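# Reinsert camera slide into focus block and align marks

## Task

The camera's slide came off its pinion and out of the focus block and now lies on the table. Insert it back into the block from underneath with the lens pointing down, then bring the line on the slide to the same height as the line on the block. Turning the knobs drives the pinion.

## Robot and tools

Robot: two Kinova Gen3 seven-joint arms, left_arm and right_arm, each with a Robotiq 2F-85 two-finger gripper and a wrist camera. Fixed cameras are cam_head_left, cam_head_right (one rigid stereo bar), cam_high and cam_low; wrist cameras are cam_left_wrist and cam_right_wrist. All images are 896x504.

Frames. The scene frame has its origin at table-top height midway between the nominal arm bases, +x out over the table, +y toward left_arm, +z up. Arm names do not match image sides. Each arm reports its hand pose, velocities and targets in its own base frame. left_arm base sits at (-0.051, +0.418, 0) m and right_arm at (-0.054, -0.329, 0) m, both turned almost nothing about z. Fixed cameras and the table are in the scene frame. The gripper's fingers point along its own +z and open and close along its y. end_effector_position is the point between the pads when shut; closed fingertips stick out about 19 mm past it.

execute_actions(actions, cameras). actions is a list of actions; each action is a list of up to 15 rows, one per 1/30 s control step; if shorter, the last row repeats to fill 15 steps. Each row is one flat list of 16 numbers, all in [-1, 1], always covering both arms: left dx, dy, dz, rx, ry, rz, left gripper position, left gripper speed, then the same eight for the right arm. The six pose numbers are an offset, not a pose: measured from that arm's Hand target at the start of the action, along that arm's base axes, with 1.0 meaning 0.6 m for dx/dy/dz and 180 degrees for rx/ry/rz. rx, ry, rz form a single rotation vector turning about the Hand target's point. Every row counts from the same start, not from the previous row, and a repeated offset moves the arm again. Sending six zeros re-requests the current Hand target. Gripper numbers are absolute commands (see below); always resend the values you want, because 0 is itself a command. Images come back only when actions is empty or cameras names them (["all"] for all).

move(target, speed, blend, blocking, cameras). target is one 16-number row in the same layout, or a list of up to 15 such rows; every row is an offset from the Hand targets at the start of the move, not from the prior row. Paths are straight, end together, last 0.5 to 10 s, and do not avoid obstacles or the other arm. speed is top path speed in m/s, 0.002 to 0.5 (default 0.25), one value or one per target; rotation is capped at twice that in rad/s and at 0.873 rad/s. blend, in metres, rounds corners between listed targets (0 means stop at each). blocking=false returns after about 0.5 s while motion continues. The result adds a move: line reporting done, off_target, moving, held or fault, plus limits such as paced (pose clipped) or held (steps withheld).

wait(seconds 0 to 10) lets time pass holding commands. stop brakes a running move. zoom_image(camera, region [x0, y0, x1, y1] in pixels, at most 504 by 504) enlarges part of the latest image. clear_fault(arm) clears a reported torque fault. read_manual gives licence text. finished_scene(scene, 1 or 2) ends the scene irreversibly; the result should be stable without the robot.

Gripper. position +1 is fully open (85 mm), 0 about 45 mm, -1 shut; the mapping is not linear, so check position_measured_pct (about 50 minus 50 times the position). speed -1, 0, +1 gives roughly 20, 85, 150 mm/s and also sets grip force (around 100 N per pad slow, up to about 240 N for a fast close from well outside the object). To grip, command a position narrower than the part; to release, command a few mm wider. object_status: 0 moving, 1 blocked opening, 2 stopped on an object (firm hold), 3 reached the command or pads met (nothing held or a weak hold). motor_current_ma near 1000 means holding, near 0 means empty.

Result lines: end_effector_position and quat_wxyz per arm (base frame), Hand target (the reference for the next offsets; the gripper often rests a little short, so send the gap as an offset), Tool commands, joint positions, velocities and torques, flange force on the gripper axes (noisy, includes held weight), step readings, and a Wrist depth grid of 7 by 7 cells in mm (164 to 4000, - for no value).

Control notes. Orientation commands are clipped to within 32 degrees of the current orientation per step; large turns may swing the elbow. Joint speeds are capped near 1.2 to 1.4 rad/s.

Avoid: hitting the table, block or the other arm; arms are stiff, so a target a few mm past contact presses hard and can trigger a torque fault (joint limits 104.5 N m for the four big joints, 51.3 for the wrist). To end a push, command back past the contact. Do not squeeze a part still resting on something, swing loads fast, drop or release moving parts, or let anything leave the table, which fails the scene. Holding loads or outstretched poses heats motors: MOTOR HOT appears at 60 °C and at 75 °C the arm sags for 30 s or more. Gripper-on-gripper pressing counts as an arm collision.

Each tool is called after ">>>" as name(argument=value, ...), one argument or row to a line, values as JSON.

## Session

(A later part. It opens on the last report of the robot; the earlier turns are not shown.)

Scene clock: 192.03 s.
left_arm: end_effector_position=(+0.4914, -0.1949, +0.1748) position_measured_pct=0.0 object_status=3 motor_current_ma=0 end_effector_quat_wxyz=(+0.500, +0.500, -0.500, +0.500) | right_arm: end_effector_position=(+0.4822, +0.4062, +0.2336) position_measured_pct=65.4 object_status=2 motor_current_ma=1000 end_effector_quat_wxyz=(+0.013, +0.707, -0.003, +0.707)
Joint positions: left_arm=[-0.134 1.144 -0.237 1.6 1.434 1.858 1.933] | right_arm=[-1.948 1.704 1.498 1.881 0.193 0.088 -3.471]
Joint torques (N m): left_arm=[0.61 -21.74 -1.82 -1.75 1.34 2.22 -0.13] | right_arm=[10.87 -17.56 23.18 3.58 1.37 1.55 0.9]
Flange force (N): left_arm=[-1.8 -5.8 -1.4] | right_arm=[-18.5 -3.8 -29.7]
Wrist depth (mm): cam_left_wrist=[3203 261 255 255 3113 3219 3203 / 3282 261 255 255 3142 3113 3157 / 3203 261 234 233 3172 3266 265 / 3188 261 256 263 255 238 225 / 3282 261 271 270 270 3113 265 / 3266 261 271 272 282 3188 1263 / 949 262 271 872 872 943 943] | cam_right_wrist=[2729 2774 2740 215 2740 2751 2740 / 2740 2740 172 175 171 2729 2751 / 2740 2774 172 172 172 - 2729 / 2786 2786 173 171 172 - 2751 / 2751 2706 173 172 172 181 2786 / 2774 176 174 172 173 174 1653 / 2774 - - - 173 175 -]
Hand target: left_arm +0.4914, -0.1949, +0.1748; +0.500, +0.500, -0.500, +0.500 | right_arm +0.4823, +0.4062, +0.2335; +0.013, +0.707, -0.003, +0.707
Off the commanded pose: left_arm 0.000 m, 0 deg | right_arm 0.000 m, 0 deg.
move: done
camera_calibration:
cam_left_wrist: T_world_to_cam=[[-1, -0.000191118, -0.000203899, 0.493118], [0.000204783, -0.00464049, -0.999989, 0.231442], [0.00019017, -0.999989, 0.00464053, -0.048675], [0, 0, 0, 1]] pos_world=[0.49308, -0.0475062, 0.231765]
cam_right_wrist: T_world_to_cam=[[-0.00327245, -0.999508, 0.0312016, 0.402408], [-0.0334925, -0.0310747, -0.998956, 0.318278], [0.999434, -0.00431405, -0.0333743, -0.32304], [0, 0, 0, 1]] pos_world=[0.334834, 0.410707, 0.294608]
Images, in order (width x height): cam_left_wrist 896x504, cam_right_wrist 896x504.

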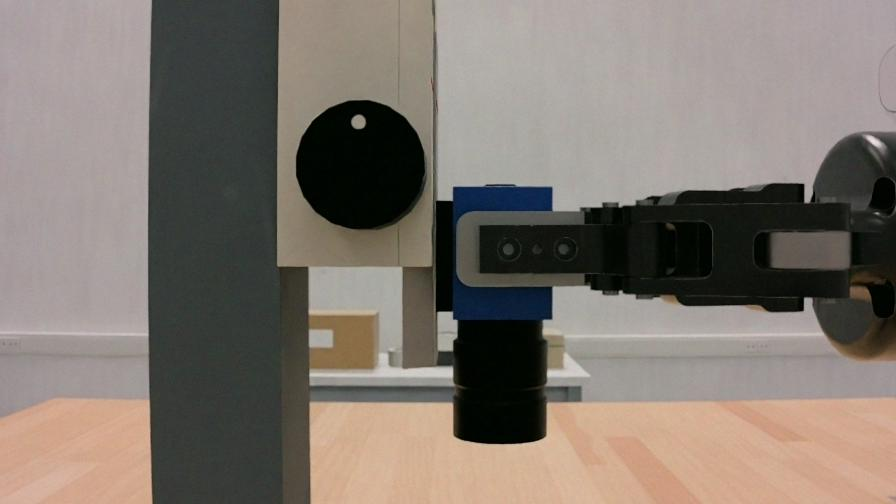

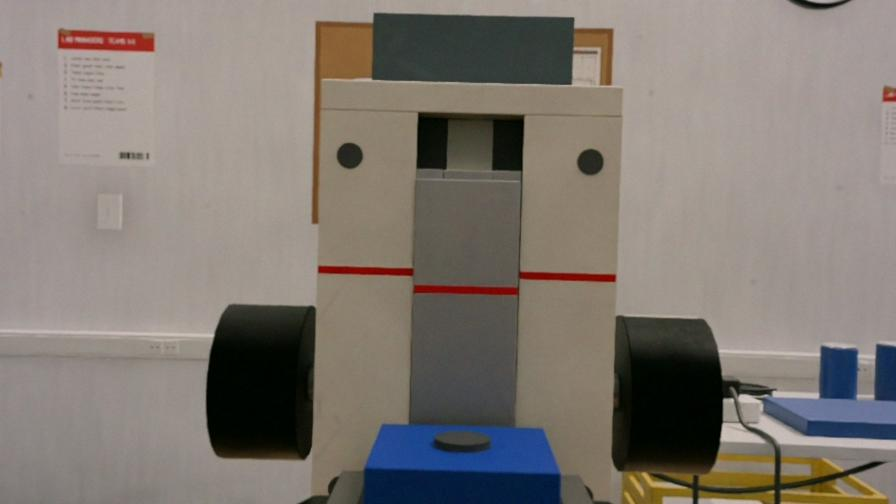

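>>> move(
  target=[0,0,0,0,0,0,1,1,-0.0005,0,0.0054,0,0,0,-0.5,-1],
  speed=0.02,
  cameras=["cam_right_wrist"],
)

>>> zoom_image(
  camera="cam_right_wrist",
  region=[290, 230, 650, 350],
)

>>> move(
  target=[0,0,0,0,0,0,1,1,0,0,0,0,0,0,0,-1],
  cameras=["cam_right_wrist"],
)

>>> zoom_image(
  camera="cam_right_wrist",
  region=[290, 230, 650, 350],
)

Scene clock: 196.43 s.
left_arm: end_effector_position=(+0.4914, -0.1949, +0.1748) position_measured_pct=0.0 object_status=3 motor_current_ma=0 end_effector_quat_wxyz=(+0.500, +0.500, -0.500, +0.500) | right_arm: end_effector_position=(+0.4820, +0.4062, +0.2368) position_measured_pct=65.4 object_status=2 motor_current_ma=1000 end_effector_quat_wxyz=(+0.013, +0.707, -0.003, +0.707)
Joint positions: left_arm=[-0.134 1.144 -0.237 1.6 1.434 1.858 1.933] | right_arm=[-1.949 1.696 1.501 1.882 0.197 0.088 -3.467]
Joint torques (N m): left_arm=[0.62 -21.72 -1.89 -1.7 1.32 2.23 -0.17] | right_arm=[6.29 -17.59 22.53 5.99 1.31 3.06 0.96]
Flange force (N): left_arm=[-1.7 -6.1 -1.3] | right_arm=[-17.9 -8.3 -12.8]
Wrist depth (mm): cam_left_wrist=[3203 261 255 255 3266 3188 3266 / 3219 261 255 255 3172 3157 3188 / 3188 261 233 232 3219 3234 261 / 3188 261 256 256 256 233 224 / 3234 262 270 273 272 3250 273 / 3234 261 270 282 282 3266 1258 / 940 261 271 875 874 943 946] | cam_right_wrist=[2763 2774 2729 2717 2717 2684 2729 / 2729 2786 172 181 171 2729 2729 / 2717 2740 172 172 172 - 2706 / 2740 2751 173 172 172 - 2729 / 2798 2729 173 172 173 187 2740 / 2774 176 174 172 173 174 1662 / 2774 - - - 173 175 -]
Hand target: left_arm +0.4914, -0.1949, +0.1748; +0.500, +0.500, -0.500, +0.500 | right_arm +0.4819, +0.4062, +0.2368; +0.013, +0.707, -0.003, +0.707
Off the commanded pose: left_arm 0.000 m, 0 deg | right_arm 0.000 m, 0 deg.
move: done
camera_calibration:
cam_right_wrist: T_world_to_cam=[[-0.00336924, -0.999507, 0.0312034, 0.402339], [-0.0335954, -0.0310728, -0.998952, 0.321497], [0.99943, -0.004414, -0.0334742, -0.322562], [0, 0, 0, 1]] pos_world=[0.334534, 0.410707, 0.297808]
Images, in order (width x height): cam_right_wrist 896x504.

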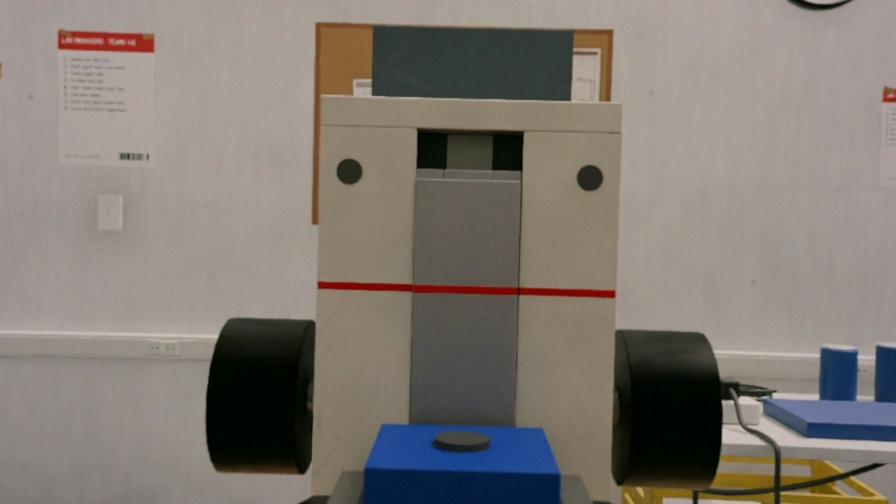

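Scaled by 1.400 from the camera's 896x504 image, which has a finer 1280x720 frame.

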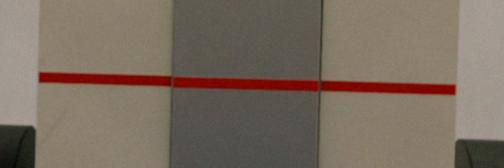

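Scene clock: 197.37 s.
left_arm: end_effector_position=(+0.4914, -0.1949, +0.1748) position_measured_pct=0.0 object_status=3 motor_current_ma=0 end_effector_quat_wxyz=(+0.500, +0.500, -0.500, +0.500) | right_arm: end_effector_position=(+0.4819, +0.4062, +0.2367) position_measured_pct=49.8 object_status=0 motor_current_ma=0 end_effector_quat_wxyz=(+0.013, +0.707, -0.003, +0.707)
Joint positions: left_arm=[-0.134 1.144 -0.237 1.6 1.434 1.858 1.933] | right_arm=[-1.949 1.696 1.501 1.882 0.197 0.088 -3.467]
Joint torques (N m): left_arm=[0.65 -21.78 -1.76 -1.79 1.32 2.27 -0.1] | right_arm=[1.04 -15.09 11.66 3.5 0.03 0.89 0.28]
Flange force (N): left_arm=[-1.9 -5.5 -1.3] | right_arm=[0.5 -6.9 -0.8]
Wrist depth (mm): cam_left_wrist=[3188 261 255 255 3188 3142 3157 / 3219 261 255 255 3219 3172 3172 / 3250 261 233 233 3172 3128 260 / 3250 261 255 256 250 230 221 / 3250 261 270 272 273 3142 272 / 3266 261 270 283 279 3128 1249 / 946 262 271 870 869 947 940] | cam_right_wrist=[2751 2751 2729 2763 2695 2717 2751 / 2751 2706 215 172 171 2729 2740 / 2740 2740 172 172 171 - 2729 / 2740 2740 173 171 172 - 2695 / 2751 2717 173 172 172 2717 2729 / 2763 176 174 172 173 174 1666 / 2774 - 174 - 173 174 -]
Hand target: left_arm +0.4914, -0.1949, +0.1748; +0.500, +0.500, -0.500, +0.500 | right_arm +0.4819, +0.4062, +0.2367; +0.013, +0.707, -0.003, +0.707
Off the commanded pose: left_arm 0.000 m, 0 deg | right_arm 0.000 m, 0 deg.
move: done
camera_calibration:
cam_right_wrist: T_world_to_cam=[[-0.00326683, -0.999505, 0.0313017, 0.402275], [-0.0335932, -0.0311745, -0.998949, 0.321537], [0.99943, -0.00431492, -0.0334748, -0.322603], [0, 0, 0, 1]] pos_world=[0.334534, 0.410707, 0.297808]
Images, in order (width x height): cam_right_wrist 896x504.

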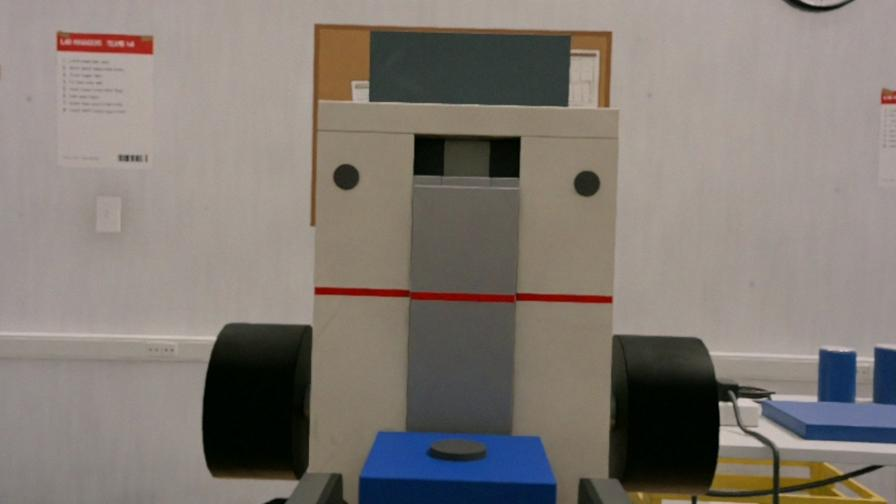

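Scaled by 1.400 from the camera's 896x504 image, which has a finer 1280x720 frame.

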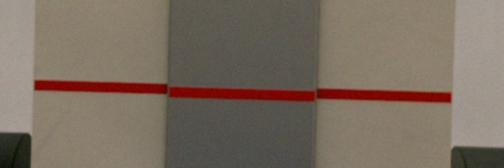

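>>> move(
  target=[
    [0,0,0,0,0,0,1,1,0,0,0,0,0,0,-0.5,-1],
    [0,0,0,0,0,0,1,1,0,0,0.0012,0,0,0,-0.5,-1],
    [0,0,0,0,0,0,1,1,0,0,0.0012,0,0,0,0,-1],
  ],
  speed=0.02,
  cameras=["cam_right_wrist"],
)

>>> zoom_image(
  camera="cam_right_wrist",
  region=[370, 270, 550, 320],
)

Scene clock: 203.73 s.
left_arm: end_effector_position=(+0.4914, -0.1949, +0.1748) position_measured_pct=0.0 object_status=3 motor_current_ma=0 end_effector_quat_wxyz=(+0.500, +0.500, -0.500, +0.500) | right_arm: end_effector_position=(+0.4819, +0.4062, +0.2375) position_measured_pct=49.8 object_status=0 motor_current_ma=0 end_effector_quat_wxyz=(+0.013, +0.707, -0.003, +0.707)
Joint positions: left_arm=[-0.134 1.144 -0.237 1.6 1.434 1.858 1.933] | right_arm=[-1.949 1.695 1.501 1.883 0.198 0.087 -3.466]
Joint torques (N m): left_arm=[0.64 -21.83 -1.89 -1.75 1.3 2.23 -0.15] | right_arm=[1.07 -15.09 11.65 3.53 0.03 0.92 0.26]
Flange force (N): left_arm=[-2.0 -6.0 -1.3] | right_arm=[0.6 -7.0 -0.8]
Wrist depth (mm): cam_left_wrist=[3219 260 255 255 3250 3203 3203 / 3203 261 255 255 3234 3142 3203 / 3188 260 233 233 3234 3219 254 / 3234 261 256 257 250 230 221 / 3234 261 270 272 272 3299 272 / 3128 262 271 283 279 3250 1258 / 939 262 271 878 875 949 942] | cam_right_wrist=[2751 2717 2706 2695 2684 2684 2751 / 2798 2706 215 172 171 2740 2717 / 2740 2763 172 172 171 - 2740 / 2740 2774 173 171 172 - 2684 / 2729 2729 173 171 172 2684 2751 / 2751 176 174 172 173 174 1679 / 2786 - 174 - 173 174 -]
Hand target: left_arm +0.4914, -0.1949, +0.1748; +0.500, +0.500, -0.500, +0.500 | right_arm +0.4819, +0.4062, +0.2375; +0.013, +0.707, -0.003, +0.707
Off the commanded pose: left_arm 0.000 m, 0 deg | right_arm 0.000 m, 0 deg.
move: done
camera_calibration:
cam_right_wrist: T_world_to_cam=[[-0.00326685, -0.999505, 0.0313008, 0.402253], [-0.0335932, -0.0311736, -0.998949, 0.322236], [0.99943, -0.00431491, -0.0334748, -0.322579], [0, 0, 0, 1]] pos_world=[0.334534, 0.410707, 0.298508]
Images, in order (width x height): cam_right_wrist 896x504.

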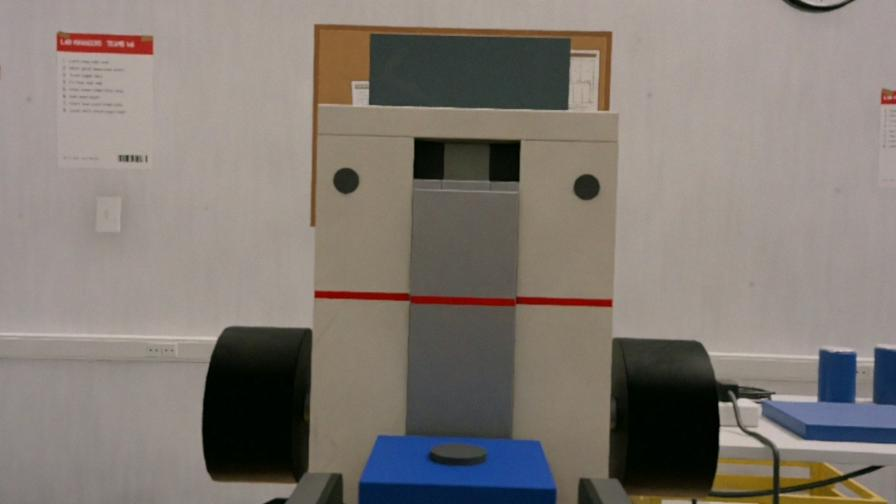

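Scaled by 2.800 from the camera's 896x504 image, which has a finer 1280x720 frame.

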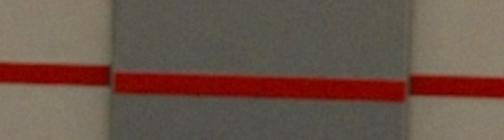

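>>> move(
  target=[
    [0,0,0,0,0,0,1,1,0,0,0,0,0,0,-0.5,-1],
    [0,0,0,0,0,0,1,1,0,0,0.002,0,0,0,-0.5,-1],
    [0,0,0,0,0,0,1,1,0,0,0.002,0,0,0,0,-1],
  ],
  speed=0.02,
  cameras=["cam_right_wrist"],
)

>>> zoom_image(
  camera="cam_right_wrist",
  region=[370, 270, 550, 320],
)

Scene clock: 210.67 s.
left_arm: end_effector_position=(+0.4914, -0.1949, +0.1748) position_measured_pct=0.0 object_status=3 motor_current_ma=0 end_effector_quat_wxyz=(+0.500, +0.500, -0.500, +0.500) | right_arm: end_effector_position=(+0.4820, +0.4062, +0.2387) position_measured_pct=49.8 object_status=0 motor_current_ma=0 end_effector_quat_wxyz=(+0.013, +0.707, -0.003, +0.707)
Joint positions: left_arm=[-0.134 1.144 -0.237 1.6 1.434 1.858 1.933] | right_arm=[-1.949 1.692 1.502 1.883 0.199 0.087 -3.465]
Joint torques (N m): left_arm=[0.68 -21.77 -1.79 -1.76 1.31 2.22 -0.14] | right_arm=[1.06 -15.09 11.67 3.47 0.01 0.88 0.24]
Flange force (N): left_arm=[-1.8 -5.8 -1.4] | right_arm=[0.6 -7.0 -0.8]
Wrist depth (mm): cam_left_wrist=[3142 261 255 254 3142 3250 3203 / 3157 261 255 256 3188 3188 321 / 3266 261 233 233 3250 262 256 / 3188 261 255 257 250 230 221 / 3219 261 270 273 273 3219 272 / 3219 261 271 283 279 3266 1258 / 942 262 271 875 879 943 946] | cam_right_wrist=[2729 2751 2751 2706 2706 2717 2751 / 2729 2763 215 215 215 2729 2684 / 2717 2751 172 181 171 2729 2740 / 2751 2740 173 171 172 - 2717 / 2763 2695 173 172 172 2684 2729 / 2786 177 174 172 173 175 1674 / 2786 - 174 - 173 174 1393]
Hand target: left_arm +0.4914, -0.1949, +0.1748; +0.500, +0.500, -0.500, +0.500 | right_arm +0.4820, +0.4062, +0.2387; +0.013, +0.707, -0.003, +0.707
Off the commanded pose: left_arm 0.000 m, 0 deg | right_arm 0.000 m, 0 deg.
move: done
camera_calibration:
cam_right_wrist: T_world_to_cam=[[-0.00326931, -0.999508, 0.0312018, 0.402247], [-0.0335923, -0.0310746, -0.998952, 0.323395], [0.99943, -0.00431402, -0.0334742, -0.322539], [0, 0, 0, 1]] pos_world=[0.334534, 0.410707, 0.299708]
Images, in order (width x height): cam_right_wrist 896x504.

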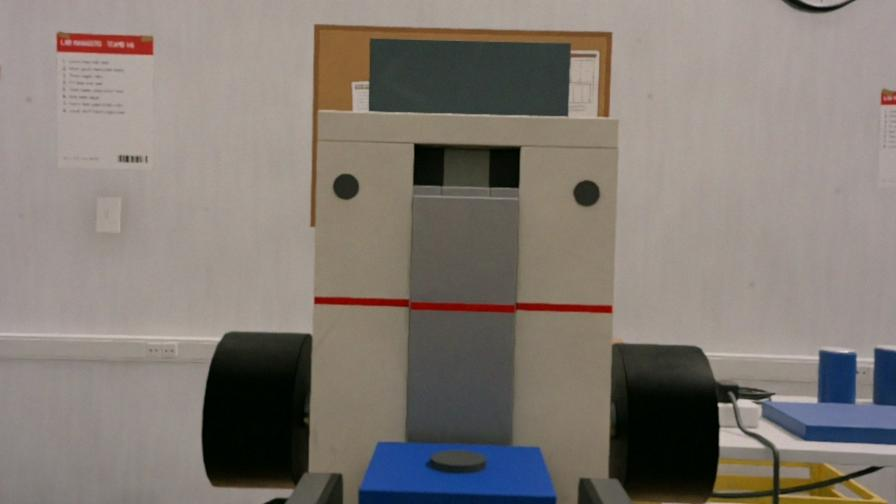

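Scaled by 2.800 from the camera's 896x504 image, which has a finer 1280x720 frame.

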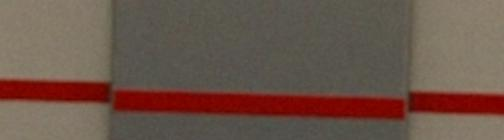

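>>> move(
  target=[0,0,0,0,0,0,1,1,0,0,0,0,0,0,-0.5,-1],
  cameras=["cam_right_wrist"],
)

>>> zoom_image(
  camera="cam_right_wrist",
  region=[370, 270, 550, 320],
)

>>> move(
  target=[0,0,0,0,0,0,1,1,0,0,0.0013,0,0,0,-0.5,-1],
  cameras=["cam_right_wrist"],
)

>>> zoom_image(
  camera="cam_right_wrist",
  region=[370, 270, 550, 320],
)

Scene clock: 217.97 s.
left_arm: end_effector_position=(+0.4914, -0.1949, +0.1748) position_measured_pct=0.0 object_status=3 motor_current_ma=0 end_effector_quat_wxyz=(+0.500, +0.500, -0.500, +0.500) | right_arm: end_effector_position=(+0.4819, +0.4062, +0.2387) position_measured_pct=65.4 object_status=0 motor_current_ma=1000 end_effector_quat_wxyz=(+0.013, +0.707, -0.003, +0.707)
Joint positions: left_arm=[-0.134 1.144 -0.237 1.6 1.434 1.858 1.933] | right_arm=[-1.949 1.692 1.502 1.883 0.199 0.087 -3.465]
Joint torques (N m): left_arm=[0.56 -21.74 -1.83 -1.76 1.29 2.3 -0.18] | right_arm=[3.59 -13.74 9.65 4.24 0.56 0.93 0.86]
Flange force (N): left_arm=[-1.7 -6.0 -1.1] | right_arm=[3.6 -8.7 -5.4]
Wrist depth (mm): cam_left_wrist=[3203 261 254 255 3188 3157 3172 / 3250 261 255 254 3234 3203 321 / 3157 260 233 233 3250 263 261 / 3142 261 256 263 256 233 224 / 3219 261 271 273 273 3172 273 / 3157 261 270 283 281 3219 1244 / 946 262 271 876 874 950 944] | cam_right_wrist=[2740 2751 2751 2717 2706 2706 2695 / 2751 2774 216 215 215 2751 2717 / 2751 2751 172 181 172 2684 2717 / 2751 2729 173 171 172 - 2729 / 2798 2706 173 172 172 2674 2763 / 2821 177 174 172 173 175 1679 / 2751 - 174 - 173 174 1414]
Hand target: left_arm +0.4914, -0.1949, +0.1748; +0.500, +0.500, -0.500, +0.500 | right_arm +0.4820, +0.4062, +0.2387; +0.013, +0.707, -0.003, +0.707
Off the commanded pose: left_arm 0.000 m, 0 deg | right_arm 0.000 m, 0 deg.
move: done
camera_calibration:
cam_right_wrist: T_world_to_cam=[[-0.0031694, -0.999508, 0.0311994, 0.402214], [-0.0335892, -0.0310755, -0.998952, 0.323394], [0.999431, -0.00421404, -0.0334742, -0.322581], [0, 0, 0, 1]] pos_world=[0.334534, 0.410707, 0.299708]
Images, in order (width x height): cam_right_wrist 896x504.

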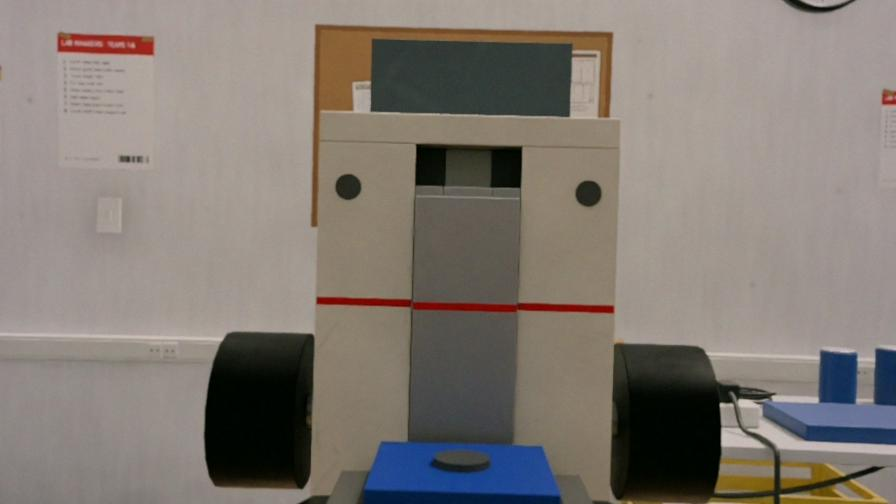

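Scaled by 2.800 from the camera's 896x504 image, which has a finer 1280x720 frame.

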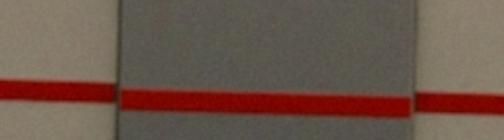

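Scene clock: 218.67 s.
left_arm: end_effector_position=(+0.4914, -0.1949, +0.1748) position_measured_pct=0.0 object_status=3 motor_current_ma=0 end_effector_quat_wxyz=(+0.500, +0.500, -0.500, +0.500) | right_arm: end_effector_position=(+0.4820, +0.4062, +0.2394) position_measured_pct=65.4 object_status=2 motor_current_ma=1000 end_effector_quat_wxyz=(+0.013, +0.707, -0.003, +0.707)
Joint positions: left_arm=[-0.134 1.144 -0.237 1.6 1.434 1.858 1.933] | right_arm=[-1.949 1.69 1.503 1.883 0.2 0.087 -3.464]
Joint torques (N m): left_arm=[0.66 -21.72 -1.92 -1.72 1.3 2.28 -0.15] | right_arm=[3.87 -15.87 15.53 5.1 0.66 2 0.68]
Flange force (N): left_arm=[-1.8 -6.0 -1.3] | right_arm=[-6.3 -8.8 -6.0]
Wrist depth (mm): cam_left_wrist=[3203 261 256 255 3113 3188 3172 / 3234 260 255 255 3203 3266 3157 / 3203 261 233 233 3203 263 247 / 3142 261 255 263 256 233 224 / 3234 261 270 273 273 3157 273 / 3250 261 271 283 281 3299 1253 / 944 261 271 877 876 944 949] | cam_right_wrist=[2751 2751 2717 2695 2717 2751 2706 / 2774 2717 216 215 215 2717 2684 / 2751 2751 172 181 172 2717 2740 / 2729 2740 173 171 172 - 2751 / 2774 2729 173 172 172 2684 2717 / 2774 177 174 172 173 175 1666 / 2786 - 175 - 173 174 -]
Hand target: left_arm +0.4914, -0.1949, +0.1748; +0.500, +0.500, -0.500, +0.500 | right_arm +0.4820, +0.4062, +0.2395; +0.013, +0.707, -0.003, +0.707
Off the commanded pose: left_arm 0.000 m, 0 deg | right_arm 0.000 m, 0 deg.
move: done
camera_calibration:
cam_right_wrist: T_world_to_cam=[[-0.00336674, -0.999504, 0.0313042, 0.402223], [-0.0335964, -0.0311736, -0.998949, 0.324235], [0.99943, -0.00441491, -0.0334748, -0.322471], [0, 0, 0, 1]] pos_world=[0.334534, 0.410707, 0.300508]
Images, in order (width x height): cam_right_wrist 896x504.

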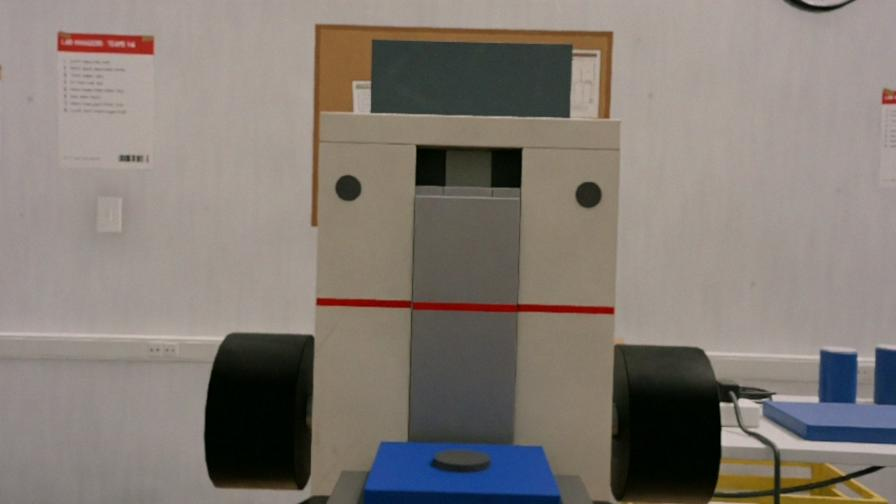

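Scaled by 2.800 from the camera's 896x504 image, which has a finer 1280x720 frame.

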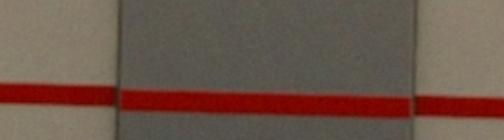

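>>> move(
  target=[0,0,0,0,0,0,1,1,0,0,0.0013,0,0,0,-0.5,-1],
  cameras=["cam_right_wrist"],
)

>>> zoom_image(
  camera="cam_right_wrist",
  region=[370, 270, 550, 320],
)

>>> move(
  target=[0,0,0,0,0,0,1,1,0,0,0,0,0,0,0,-1],
  cameras=["cam_right_wrist"],
)

>>> zoom_image(
  camera="cam_right_wrist",
  region=[370, 270, 550, 320],
)

Scene clock: 222.70 s.
left_arm: end_effector_position=(+0.4914, -0.1949, +0.1748) position_measured_pct=0.0 object_status=3 motor_current_ma=0 end_effector_quat_wxyz=(+0.500, +0.500, -0.500, +0.500) | right_arm: end_effector_position=(+0.4820, +0.4062, +0.2402) position_measured_pct=65.4 object_status=2 motor_current_ma=1000 end_effector_quat_wxyz=(+0.013, +0.707, -0.003, +0.707)
Joint positions: left_arm=[-0.134 1.144 -0.237 1.6 1.434 1.858 1.933] | right_arm=[-1.949 1.689 1.504 1.884 0.201 0.086 -3.463]
Joint torques (N m): left_arm=[0.56 -21.84 -1.86 -1.76 1.33 2.27 -0.17] | right_arm=[5.03 -17.84 21.79 4.99 1.05 2.49 0.82]
Flange force (N): left_arm=[-2.0 -6.0 -1.2] | right_arm=[-16.9 -7.4 -10.9]
Wrist depth (mm): cam_left_wrist=[3203 261 255 254 3234 3188 3157 / 3188 261 255 255 3203 3157 3157 / 3299 260 233 233 3203 272 247 / 3188 260 255 262 256 236 224 / 3172 261 270 273 273 3234 273 / 3172 261 271 274 281 3188 1253 / 946 261 271 871 874 954 944] | cam_right_wrist=[2751 2786 2717 2663 2695 2706 2740 / 2729 2751 216 215 215 2695 2717 / 2751 2740 172 181 172 2706 2717 / 2763 2774 173 172 172 - 2729 / 2774 2729 173 172 172 2751 2751 / 2786 177 174 172 173 175 1662 / 2774 - 174 - 173 174 1408]
Hand target: left_arm +0.4914, -0.1949, +0.1748; +0.500, +0.500, -0.500, +0.500 | right_arm +0.4820, +0.4062, +0.2402; +0.013, +0.707, -0.003, +0.707
Off the commanded pose: left_arm 0.000 m, 0 deg | right_arm 0.000 m, 0 deg.
move: done
camera_calibration:
cam_right_wrist: T_world_to_cam=[[-0.00326685, -0.999505, 0.0313008, 0.402165], [-0.0335932, -0.0311736, -0.998949, 0.325033], [0.99943, -0.00431491, -0.0334748, -0.322485], [0, 0, 0, 1]] pos_world=[0.334534, 0.410707, 0.301308]
Images, in order (width x height): cam_right_wrist 896x504.

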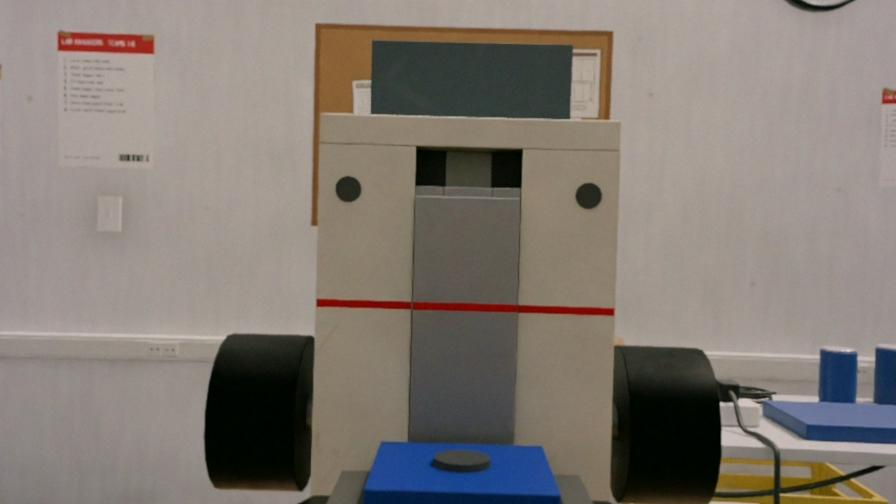

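Scaled by 2.800 from the camera's 896x504 image, which has a finer 1280x720 frame.

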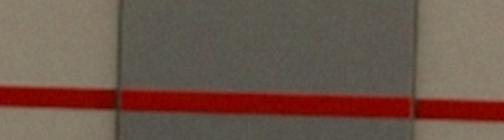

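Scene clock: 223.63 s.
left_arm: end_effector_position=(+0.4914, -0.1949, +0.1748) position_measured_pct=0.0 object_status=3 motor_current_ma=0 end_effector_quat_wxyz=(+0.500, +0.500, -0.500, +0.500) | right_arm: end_effector_position=(+0.4820, +0.4062, +0.2402) position_measured_pct=49.8 object_status=0 motor_current_ma=0 end_effector_quat_wxyz=(+0.013, +0.707, -0.003, +0.707)
Joint positions: left_arm=[-0.134 1.144 -0.237 1.6 1.434 1.858 1.933] | right_arm=[-1.949 1.689 1.504 1.884 0.201 0.086 -3.463]
Joint torques (N m): left_arm=[0.64 -21.79 -1.81 -1.78 1.31 2.22 -0.12] | right_arm=[1.04 -15.12 11.69 3.43 0.03 0.9 0.26]
Flange force (N): left_arm=[-1.9 -5.7 -1.4] | right_arm=[0.5 -6.9 -0.8]
Wrist depth (mm): cam_left_wrist=[3142 260 255 255 3157 3128 3266 / 3315 261 255 255 3172 3282 3250 / 3172 261 233 232 3142 256 222 / 3219 261 255 257 250 233 222 / 3219 261 270 273 272 3203 272 / 3219 261 270 283 279 3219 1256 / 943 261 270 878 868 942 953] | cam_right_wrist=[2740 2740 2706 2706 2729 2695 2695 / 2740 2751 216 215 215 2751 2729 / 2751 2740 172 172 171 2729 2729 / 2740 2740 173 171 172 - 2706 / 2717 2717 173 172 172 2751 2763 / 2786 178 174 172 173 178 1653 / 2751 - 174 172 173 174 1420]
Hand target: left_arm +0.4914, -0.1949, +0.1748; +0.500, +0.500, -0.500, +0.500 | right_arm +0.4820, +0.4062, +0.2402; +0.013, +0.707, -0.003, +0.707
Off the commanded pose: left_arm 0.000 m, 0 deg | right_arm 0.000 m, 0 deg.
move: done
camera_calibration:
cam_right_wrist: T_world_to_cam=[[-0.00326683, -0.999505, 0.0313017, 0.402165], [-0.0335932, -0.0311745, -0.998949, 0.325033], [0.99943, -0.00431492, -0.0334748, -0.322485], [0, 0, 0, 1]] pos_world=[0.334534, 0.410707, 0.301308]
Images, in order (width x height): cam_right_wrist 896x504.

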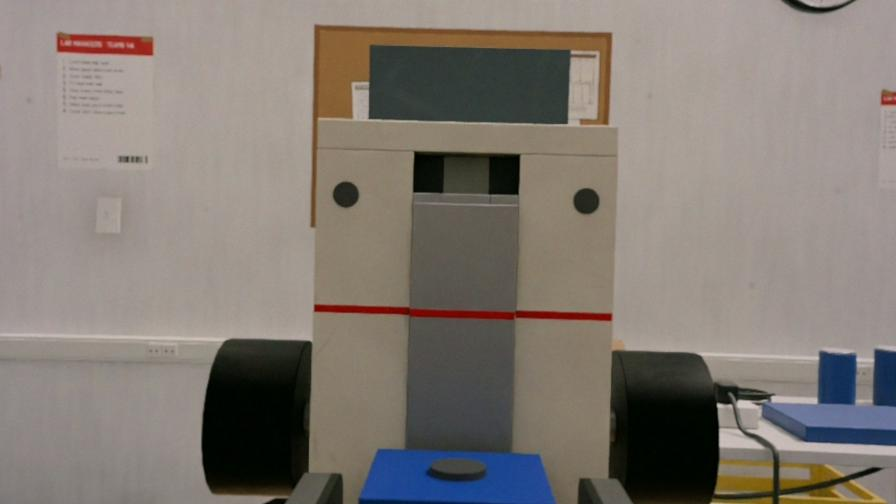

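Scaled by 2.800 from the camera's 896x504 image, which has a finer 1280x720 frame.

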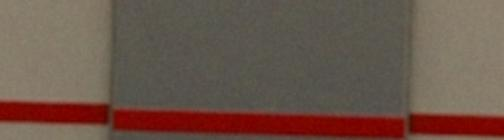

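>>> move(
  target=[
    [0,0,0,0,0,0,1,1,0,0,0,0,0,0,-0.5,-1],
    [0,0,0,0,0,0,1,1,0,0,0.0027,0,0,0,-0.5,-1],
  ],
  speed=0.02,
)

>>> move(
  target=[0,0,0,0,0,0,1,1,0,0,0,0,0,0,0,-1],
  cameras=["cam_right_wrist"],
)

>>> zoom_image(
  camera="cam_right_wrist",
  region=[370, 290, 550, 340],
)

Scene clock: 230.30 s.
left_arm: end_effector_position=(+0.4914, -0.1949, +0.1748) position_measured_pct=0.0 object_status=3 motor_current_ma=0 end_effector_quat_wxyz=(+0.500, +0.500, -0.500, +0.500) | right_arm: end_effector_position=(+0.4819, +0.4062, +0.2418) position_measured_pct=65.4 object_status=2 motor_current_ma=1000 end_effector_quat_wxyz=(+0.013, +0.707, -0.003, +0.707)
Joint positions: left_arm=[-0.134 1.144 -0.237 1.6 1.434 1.858 1.933] | right_arm=[-1.948 1.685 1.505 1.884 0.202 0.086 -3.461]
Joint torques (N m): left_arm=[0.64 -21.78 -1.81 -1.73 1.2 2.28 -0.12] | right_arm=[5 -17.91 21.85 4.89 1.06 2.49 0.79]
Flange force (N): left_arm=[-1.9 -6.0 -1.2] | right_arm=[-17.0 -7.3 -10.9]
Wrist depth (mm): cam_left_wrist=[3203 260 255 255 3172 3172 3142 / 3219 260 255 255 3219 3250 321 / 3157 261 233 233 3266 261 245 / 3203 260 255 262 256 237 245 / 3266 260 270 273 273 3234 273 / 3219 261 271 274 280 3188 1246 / 943 262 271 875 878 947 949] | cam_right_wrist=[2763 2763 2729 2751 2674 2729 2751 / 2774 2729 216 215 215 2740 2706 / 2740 2763 172 172 172 2695 2786 / 2798 2763 173 171 172 - 2763 / 2763 2717 173 172 172 - 2763 / 2774 178 174 172 173 179 1658 / 2774 178 175 166 173 174 1420]
Hand target: left_arm +0.4914, -0.1949, +0.1748; +0.500, +0.500, -0.500, +0.500 | right_arm +0.4820, +0.4062, +0.2418; +0.013, +0.707, -0.003, +0.707
Off the commanded pose: left_arm 0.000 m, 0 deg | right_arm 0.000 m, 0 deg.
move: done

Scene clock: 231.23 s.
left_arm: end_effector_position=(+0.4914, -0.1949, +0.1748) position_measured_pct=0.0 object_status=3 motor_current_ma=0 end_effector_quat_wxyz=(+0.500, +0.500, -0.500, +0.500) | right_arm: end_effector_position=(+0.4820, +0.4062, +0.2419) position_measured_pct=49.8 object_status=0 motor_current_ma=0 end_effector_quat_wxyz=(+0.013, +0.707, -0.003, +0.707)
Joint positions: left_arm=[-0.134 1.144 -0.237 1.6 1.434 1.858 1.933] | right_arm=[-1.948 1.685 1.505 1.884 0.203 0.086 -3.461]
Joint torques (N m): left_arm=[0.59 -21.88 -1.9 -1.63 1.27 2.27 -0.15] | right_arm=[1.03 -15.1 11.65 3.38 0.02 0.9 0.26]
Flange force (N): left_arm=[-2.2 -6.5 -1.3] | right_arm=[0.7 -6.9 -0.7]
Wrist depth (mm): cam_left_wrist=[3188 261 255 255 3250 3157 3157 / 3219 261 255 254 3142 3203 303 / 3219 261 233 233 3250 256 232 / 3299 261 255 269 250 232 230 / 3282 261 270 273 273 3234 273 / 3266 261 270 274 278 3250 1251 / 942 261 271 878 876 940 944] | cam_right_wrist=[2729 2740 2751 2706 2695 2740 2706 / 2717 2706 2706 215 215 2706 2717 / 2774 2774 172 172 171 2729 2763 / 2786 2740 173 171 172 - 2729 / 2751 2798 173 171 172 - 2740 / 2763 179 174 172 173 179 1662 / 2798 177 174 172 173 174 1414]
Hand target: left_arm +0.4914, -0.1949, +0.1748; +0.500, +0.500, -0.500, +0.500 | right_arm +0.4820, +0.4062, +0.2419; +0.013, +0.707, -0.003, +0.707
Off the commanded pose: left_arm 0.000 m, 0 deg | right_arm 0.000 m, 0 deg.
move: done
camera_calibration:
cam_right_wrist: T_world_to_cam=[[-0.00336676, -0.999504, 0.0313032, 0.402148], [-0.0335964, -0.0311727, -0.998949, 0.326632], [0.99943, -0.0044149, -0.0334748, -0.322391], [0, 0, 0, 1]] pos_world=[0.334534, 0.410707, 0.302908]
Images, in order (width x height): cam_right_wrist 896x504.

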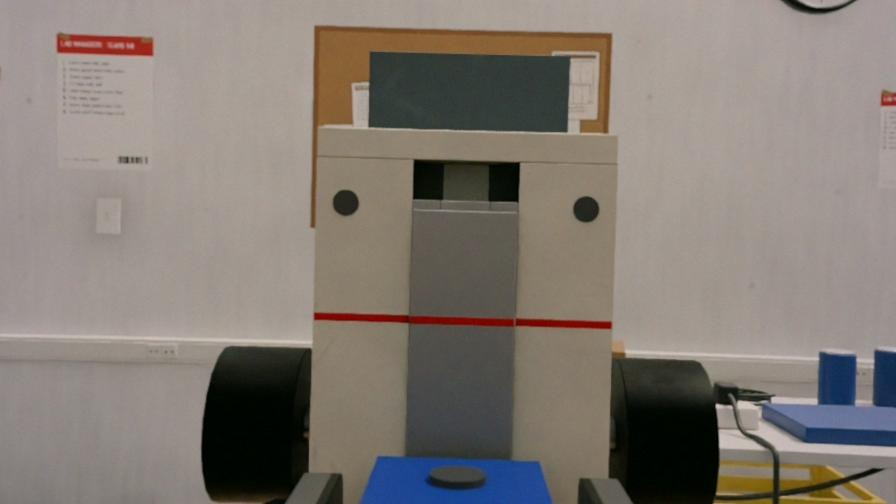

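Scaled by 2.800 from the camera's 896x504 image, which has a finer 1280x720 frame.

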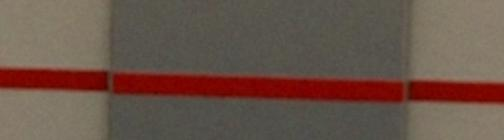

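>>> move(
  target=[0,0,0,0,0,0,1,1,-0.2,0,0,0,0,0,0,-1],
  speed=0.12,
  cameras=["cam_right_wrist"],
)

>>> zoom_image(
  camera="cam_right_wrist",
  region=[350, 200, 550, 400],
)

Scene clock: 234.93 s.
left_arm: end_effector_position=(+0.4914, -0.1949, +0.1748) position_measured_pct=0.0 object_status=3 motor_current_ma=0 end_effector_quat_wxyz=(+0.500, +0.500, -0.500, +0.500) | right_arm: end_effector_position=(+0.3620, +0.4061, +0.2419) position_measured_pct=49.8 object_status=3 motor_current_ma=0 end_effector_quat_wxyz=(+0.013, +0.707, -0.003, +0.707)
Joint positions: left_arm=[-0.134 1.144 -0.237 1.6 1.434 1.858 1.933] | right_arm=[-2.247 1.64 1.444 1.991 0.194 0.284 -3.449]
Joint torques (N m): left_arm=[0.63 -21.79 -1.91 -1.75 1.3 2.29 -0.17] | right_arm=[1.01 -13.59 10.89 3.28 0.59 0.83 0.23]
Flange force (N): left_arm=[-1.9 -6.0 -1.2] | right_arm=[0.1 -6.4 -2.6]
Wrist depth (mm): cam_left_wrist=[3172 261 255 255 3113 3219 3142 / 3299 261 256 255 3219 3203 3219 / 3188 261 233 233 3172 3172 3188 / 3203 261 255 268 269 3266 309 / 3203 261 270 273 272 3188 3203 / 3219 261 270 273 278 3188 1253 / 942 261 270 874 875 944 947] | cam_right_wrist=[2846 2809 2870 2809 2858 2821 2846 / 2858 2883 2858 2821 2833 2833 2821 / 2895 2846 2858 301 2883 2846 2858 / 2895 2921 2858 292 2858 2846 2846 / 2895 2883 297 292 297 2883 2833 / 2846 2883 296 257 296 1629 1579 / 2870 2895 2895 258 2631 2706 2351]
Hand target: left_arm +0.4914, -0.1949, +0.1748; +0.500, +0.500, -0.500, +0.500 | right_arm +0.3620, +0.4062, +0.2419; +0.013, +0.707, -0.003, +0.707
Off the commanded pose: left_arm 0.000 m, 0 deg | right_arm 0.000 m, 0 deg.
move: done
camera_calibration:
cam_right_wrist: T_world_to_cam=[[-0.00336924, -0.999507, 0.0312034, 0.401675], [-0.0335954, -0.0310728, -0.998952, 0.322557], [0.99943, -0.004414, -0.0334742, -0.20246], [0, 0, 0, 1]] pos_world=[0.214534, 0.410607, 0.302908]
Images, in order (width x height): cam_right_wrist 896x504.

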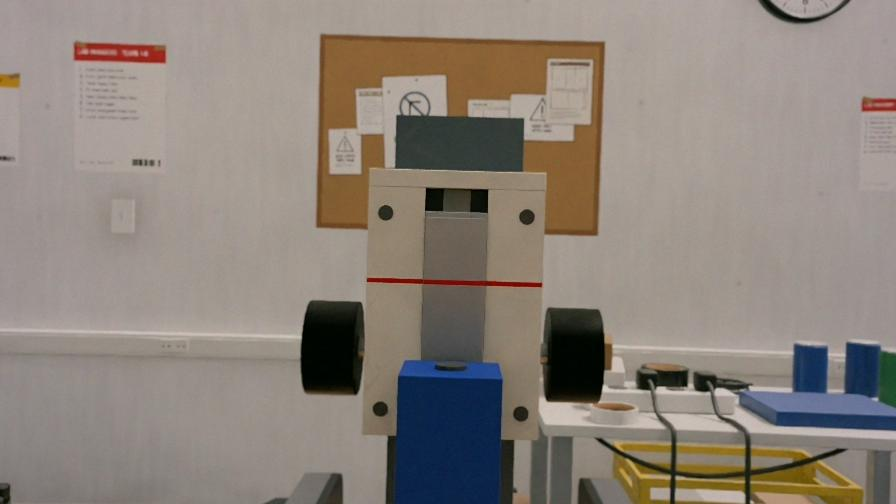

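Scaled by 2.520 from the camera's 896x504 image, which has a finer 1280x720 frame.

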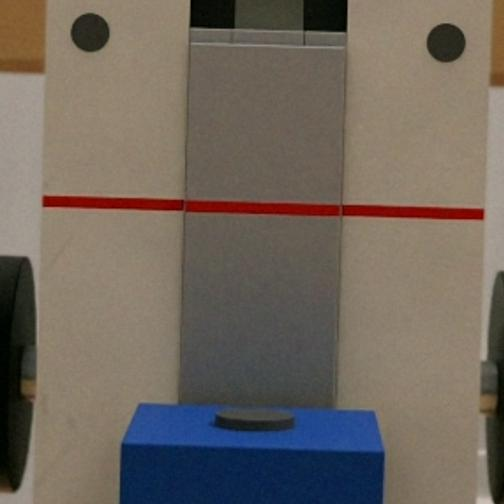

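>>> finished_scene(
  scene=1,
)

The scene is finished: the task was done.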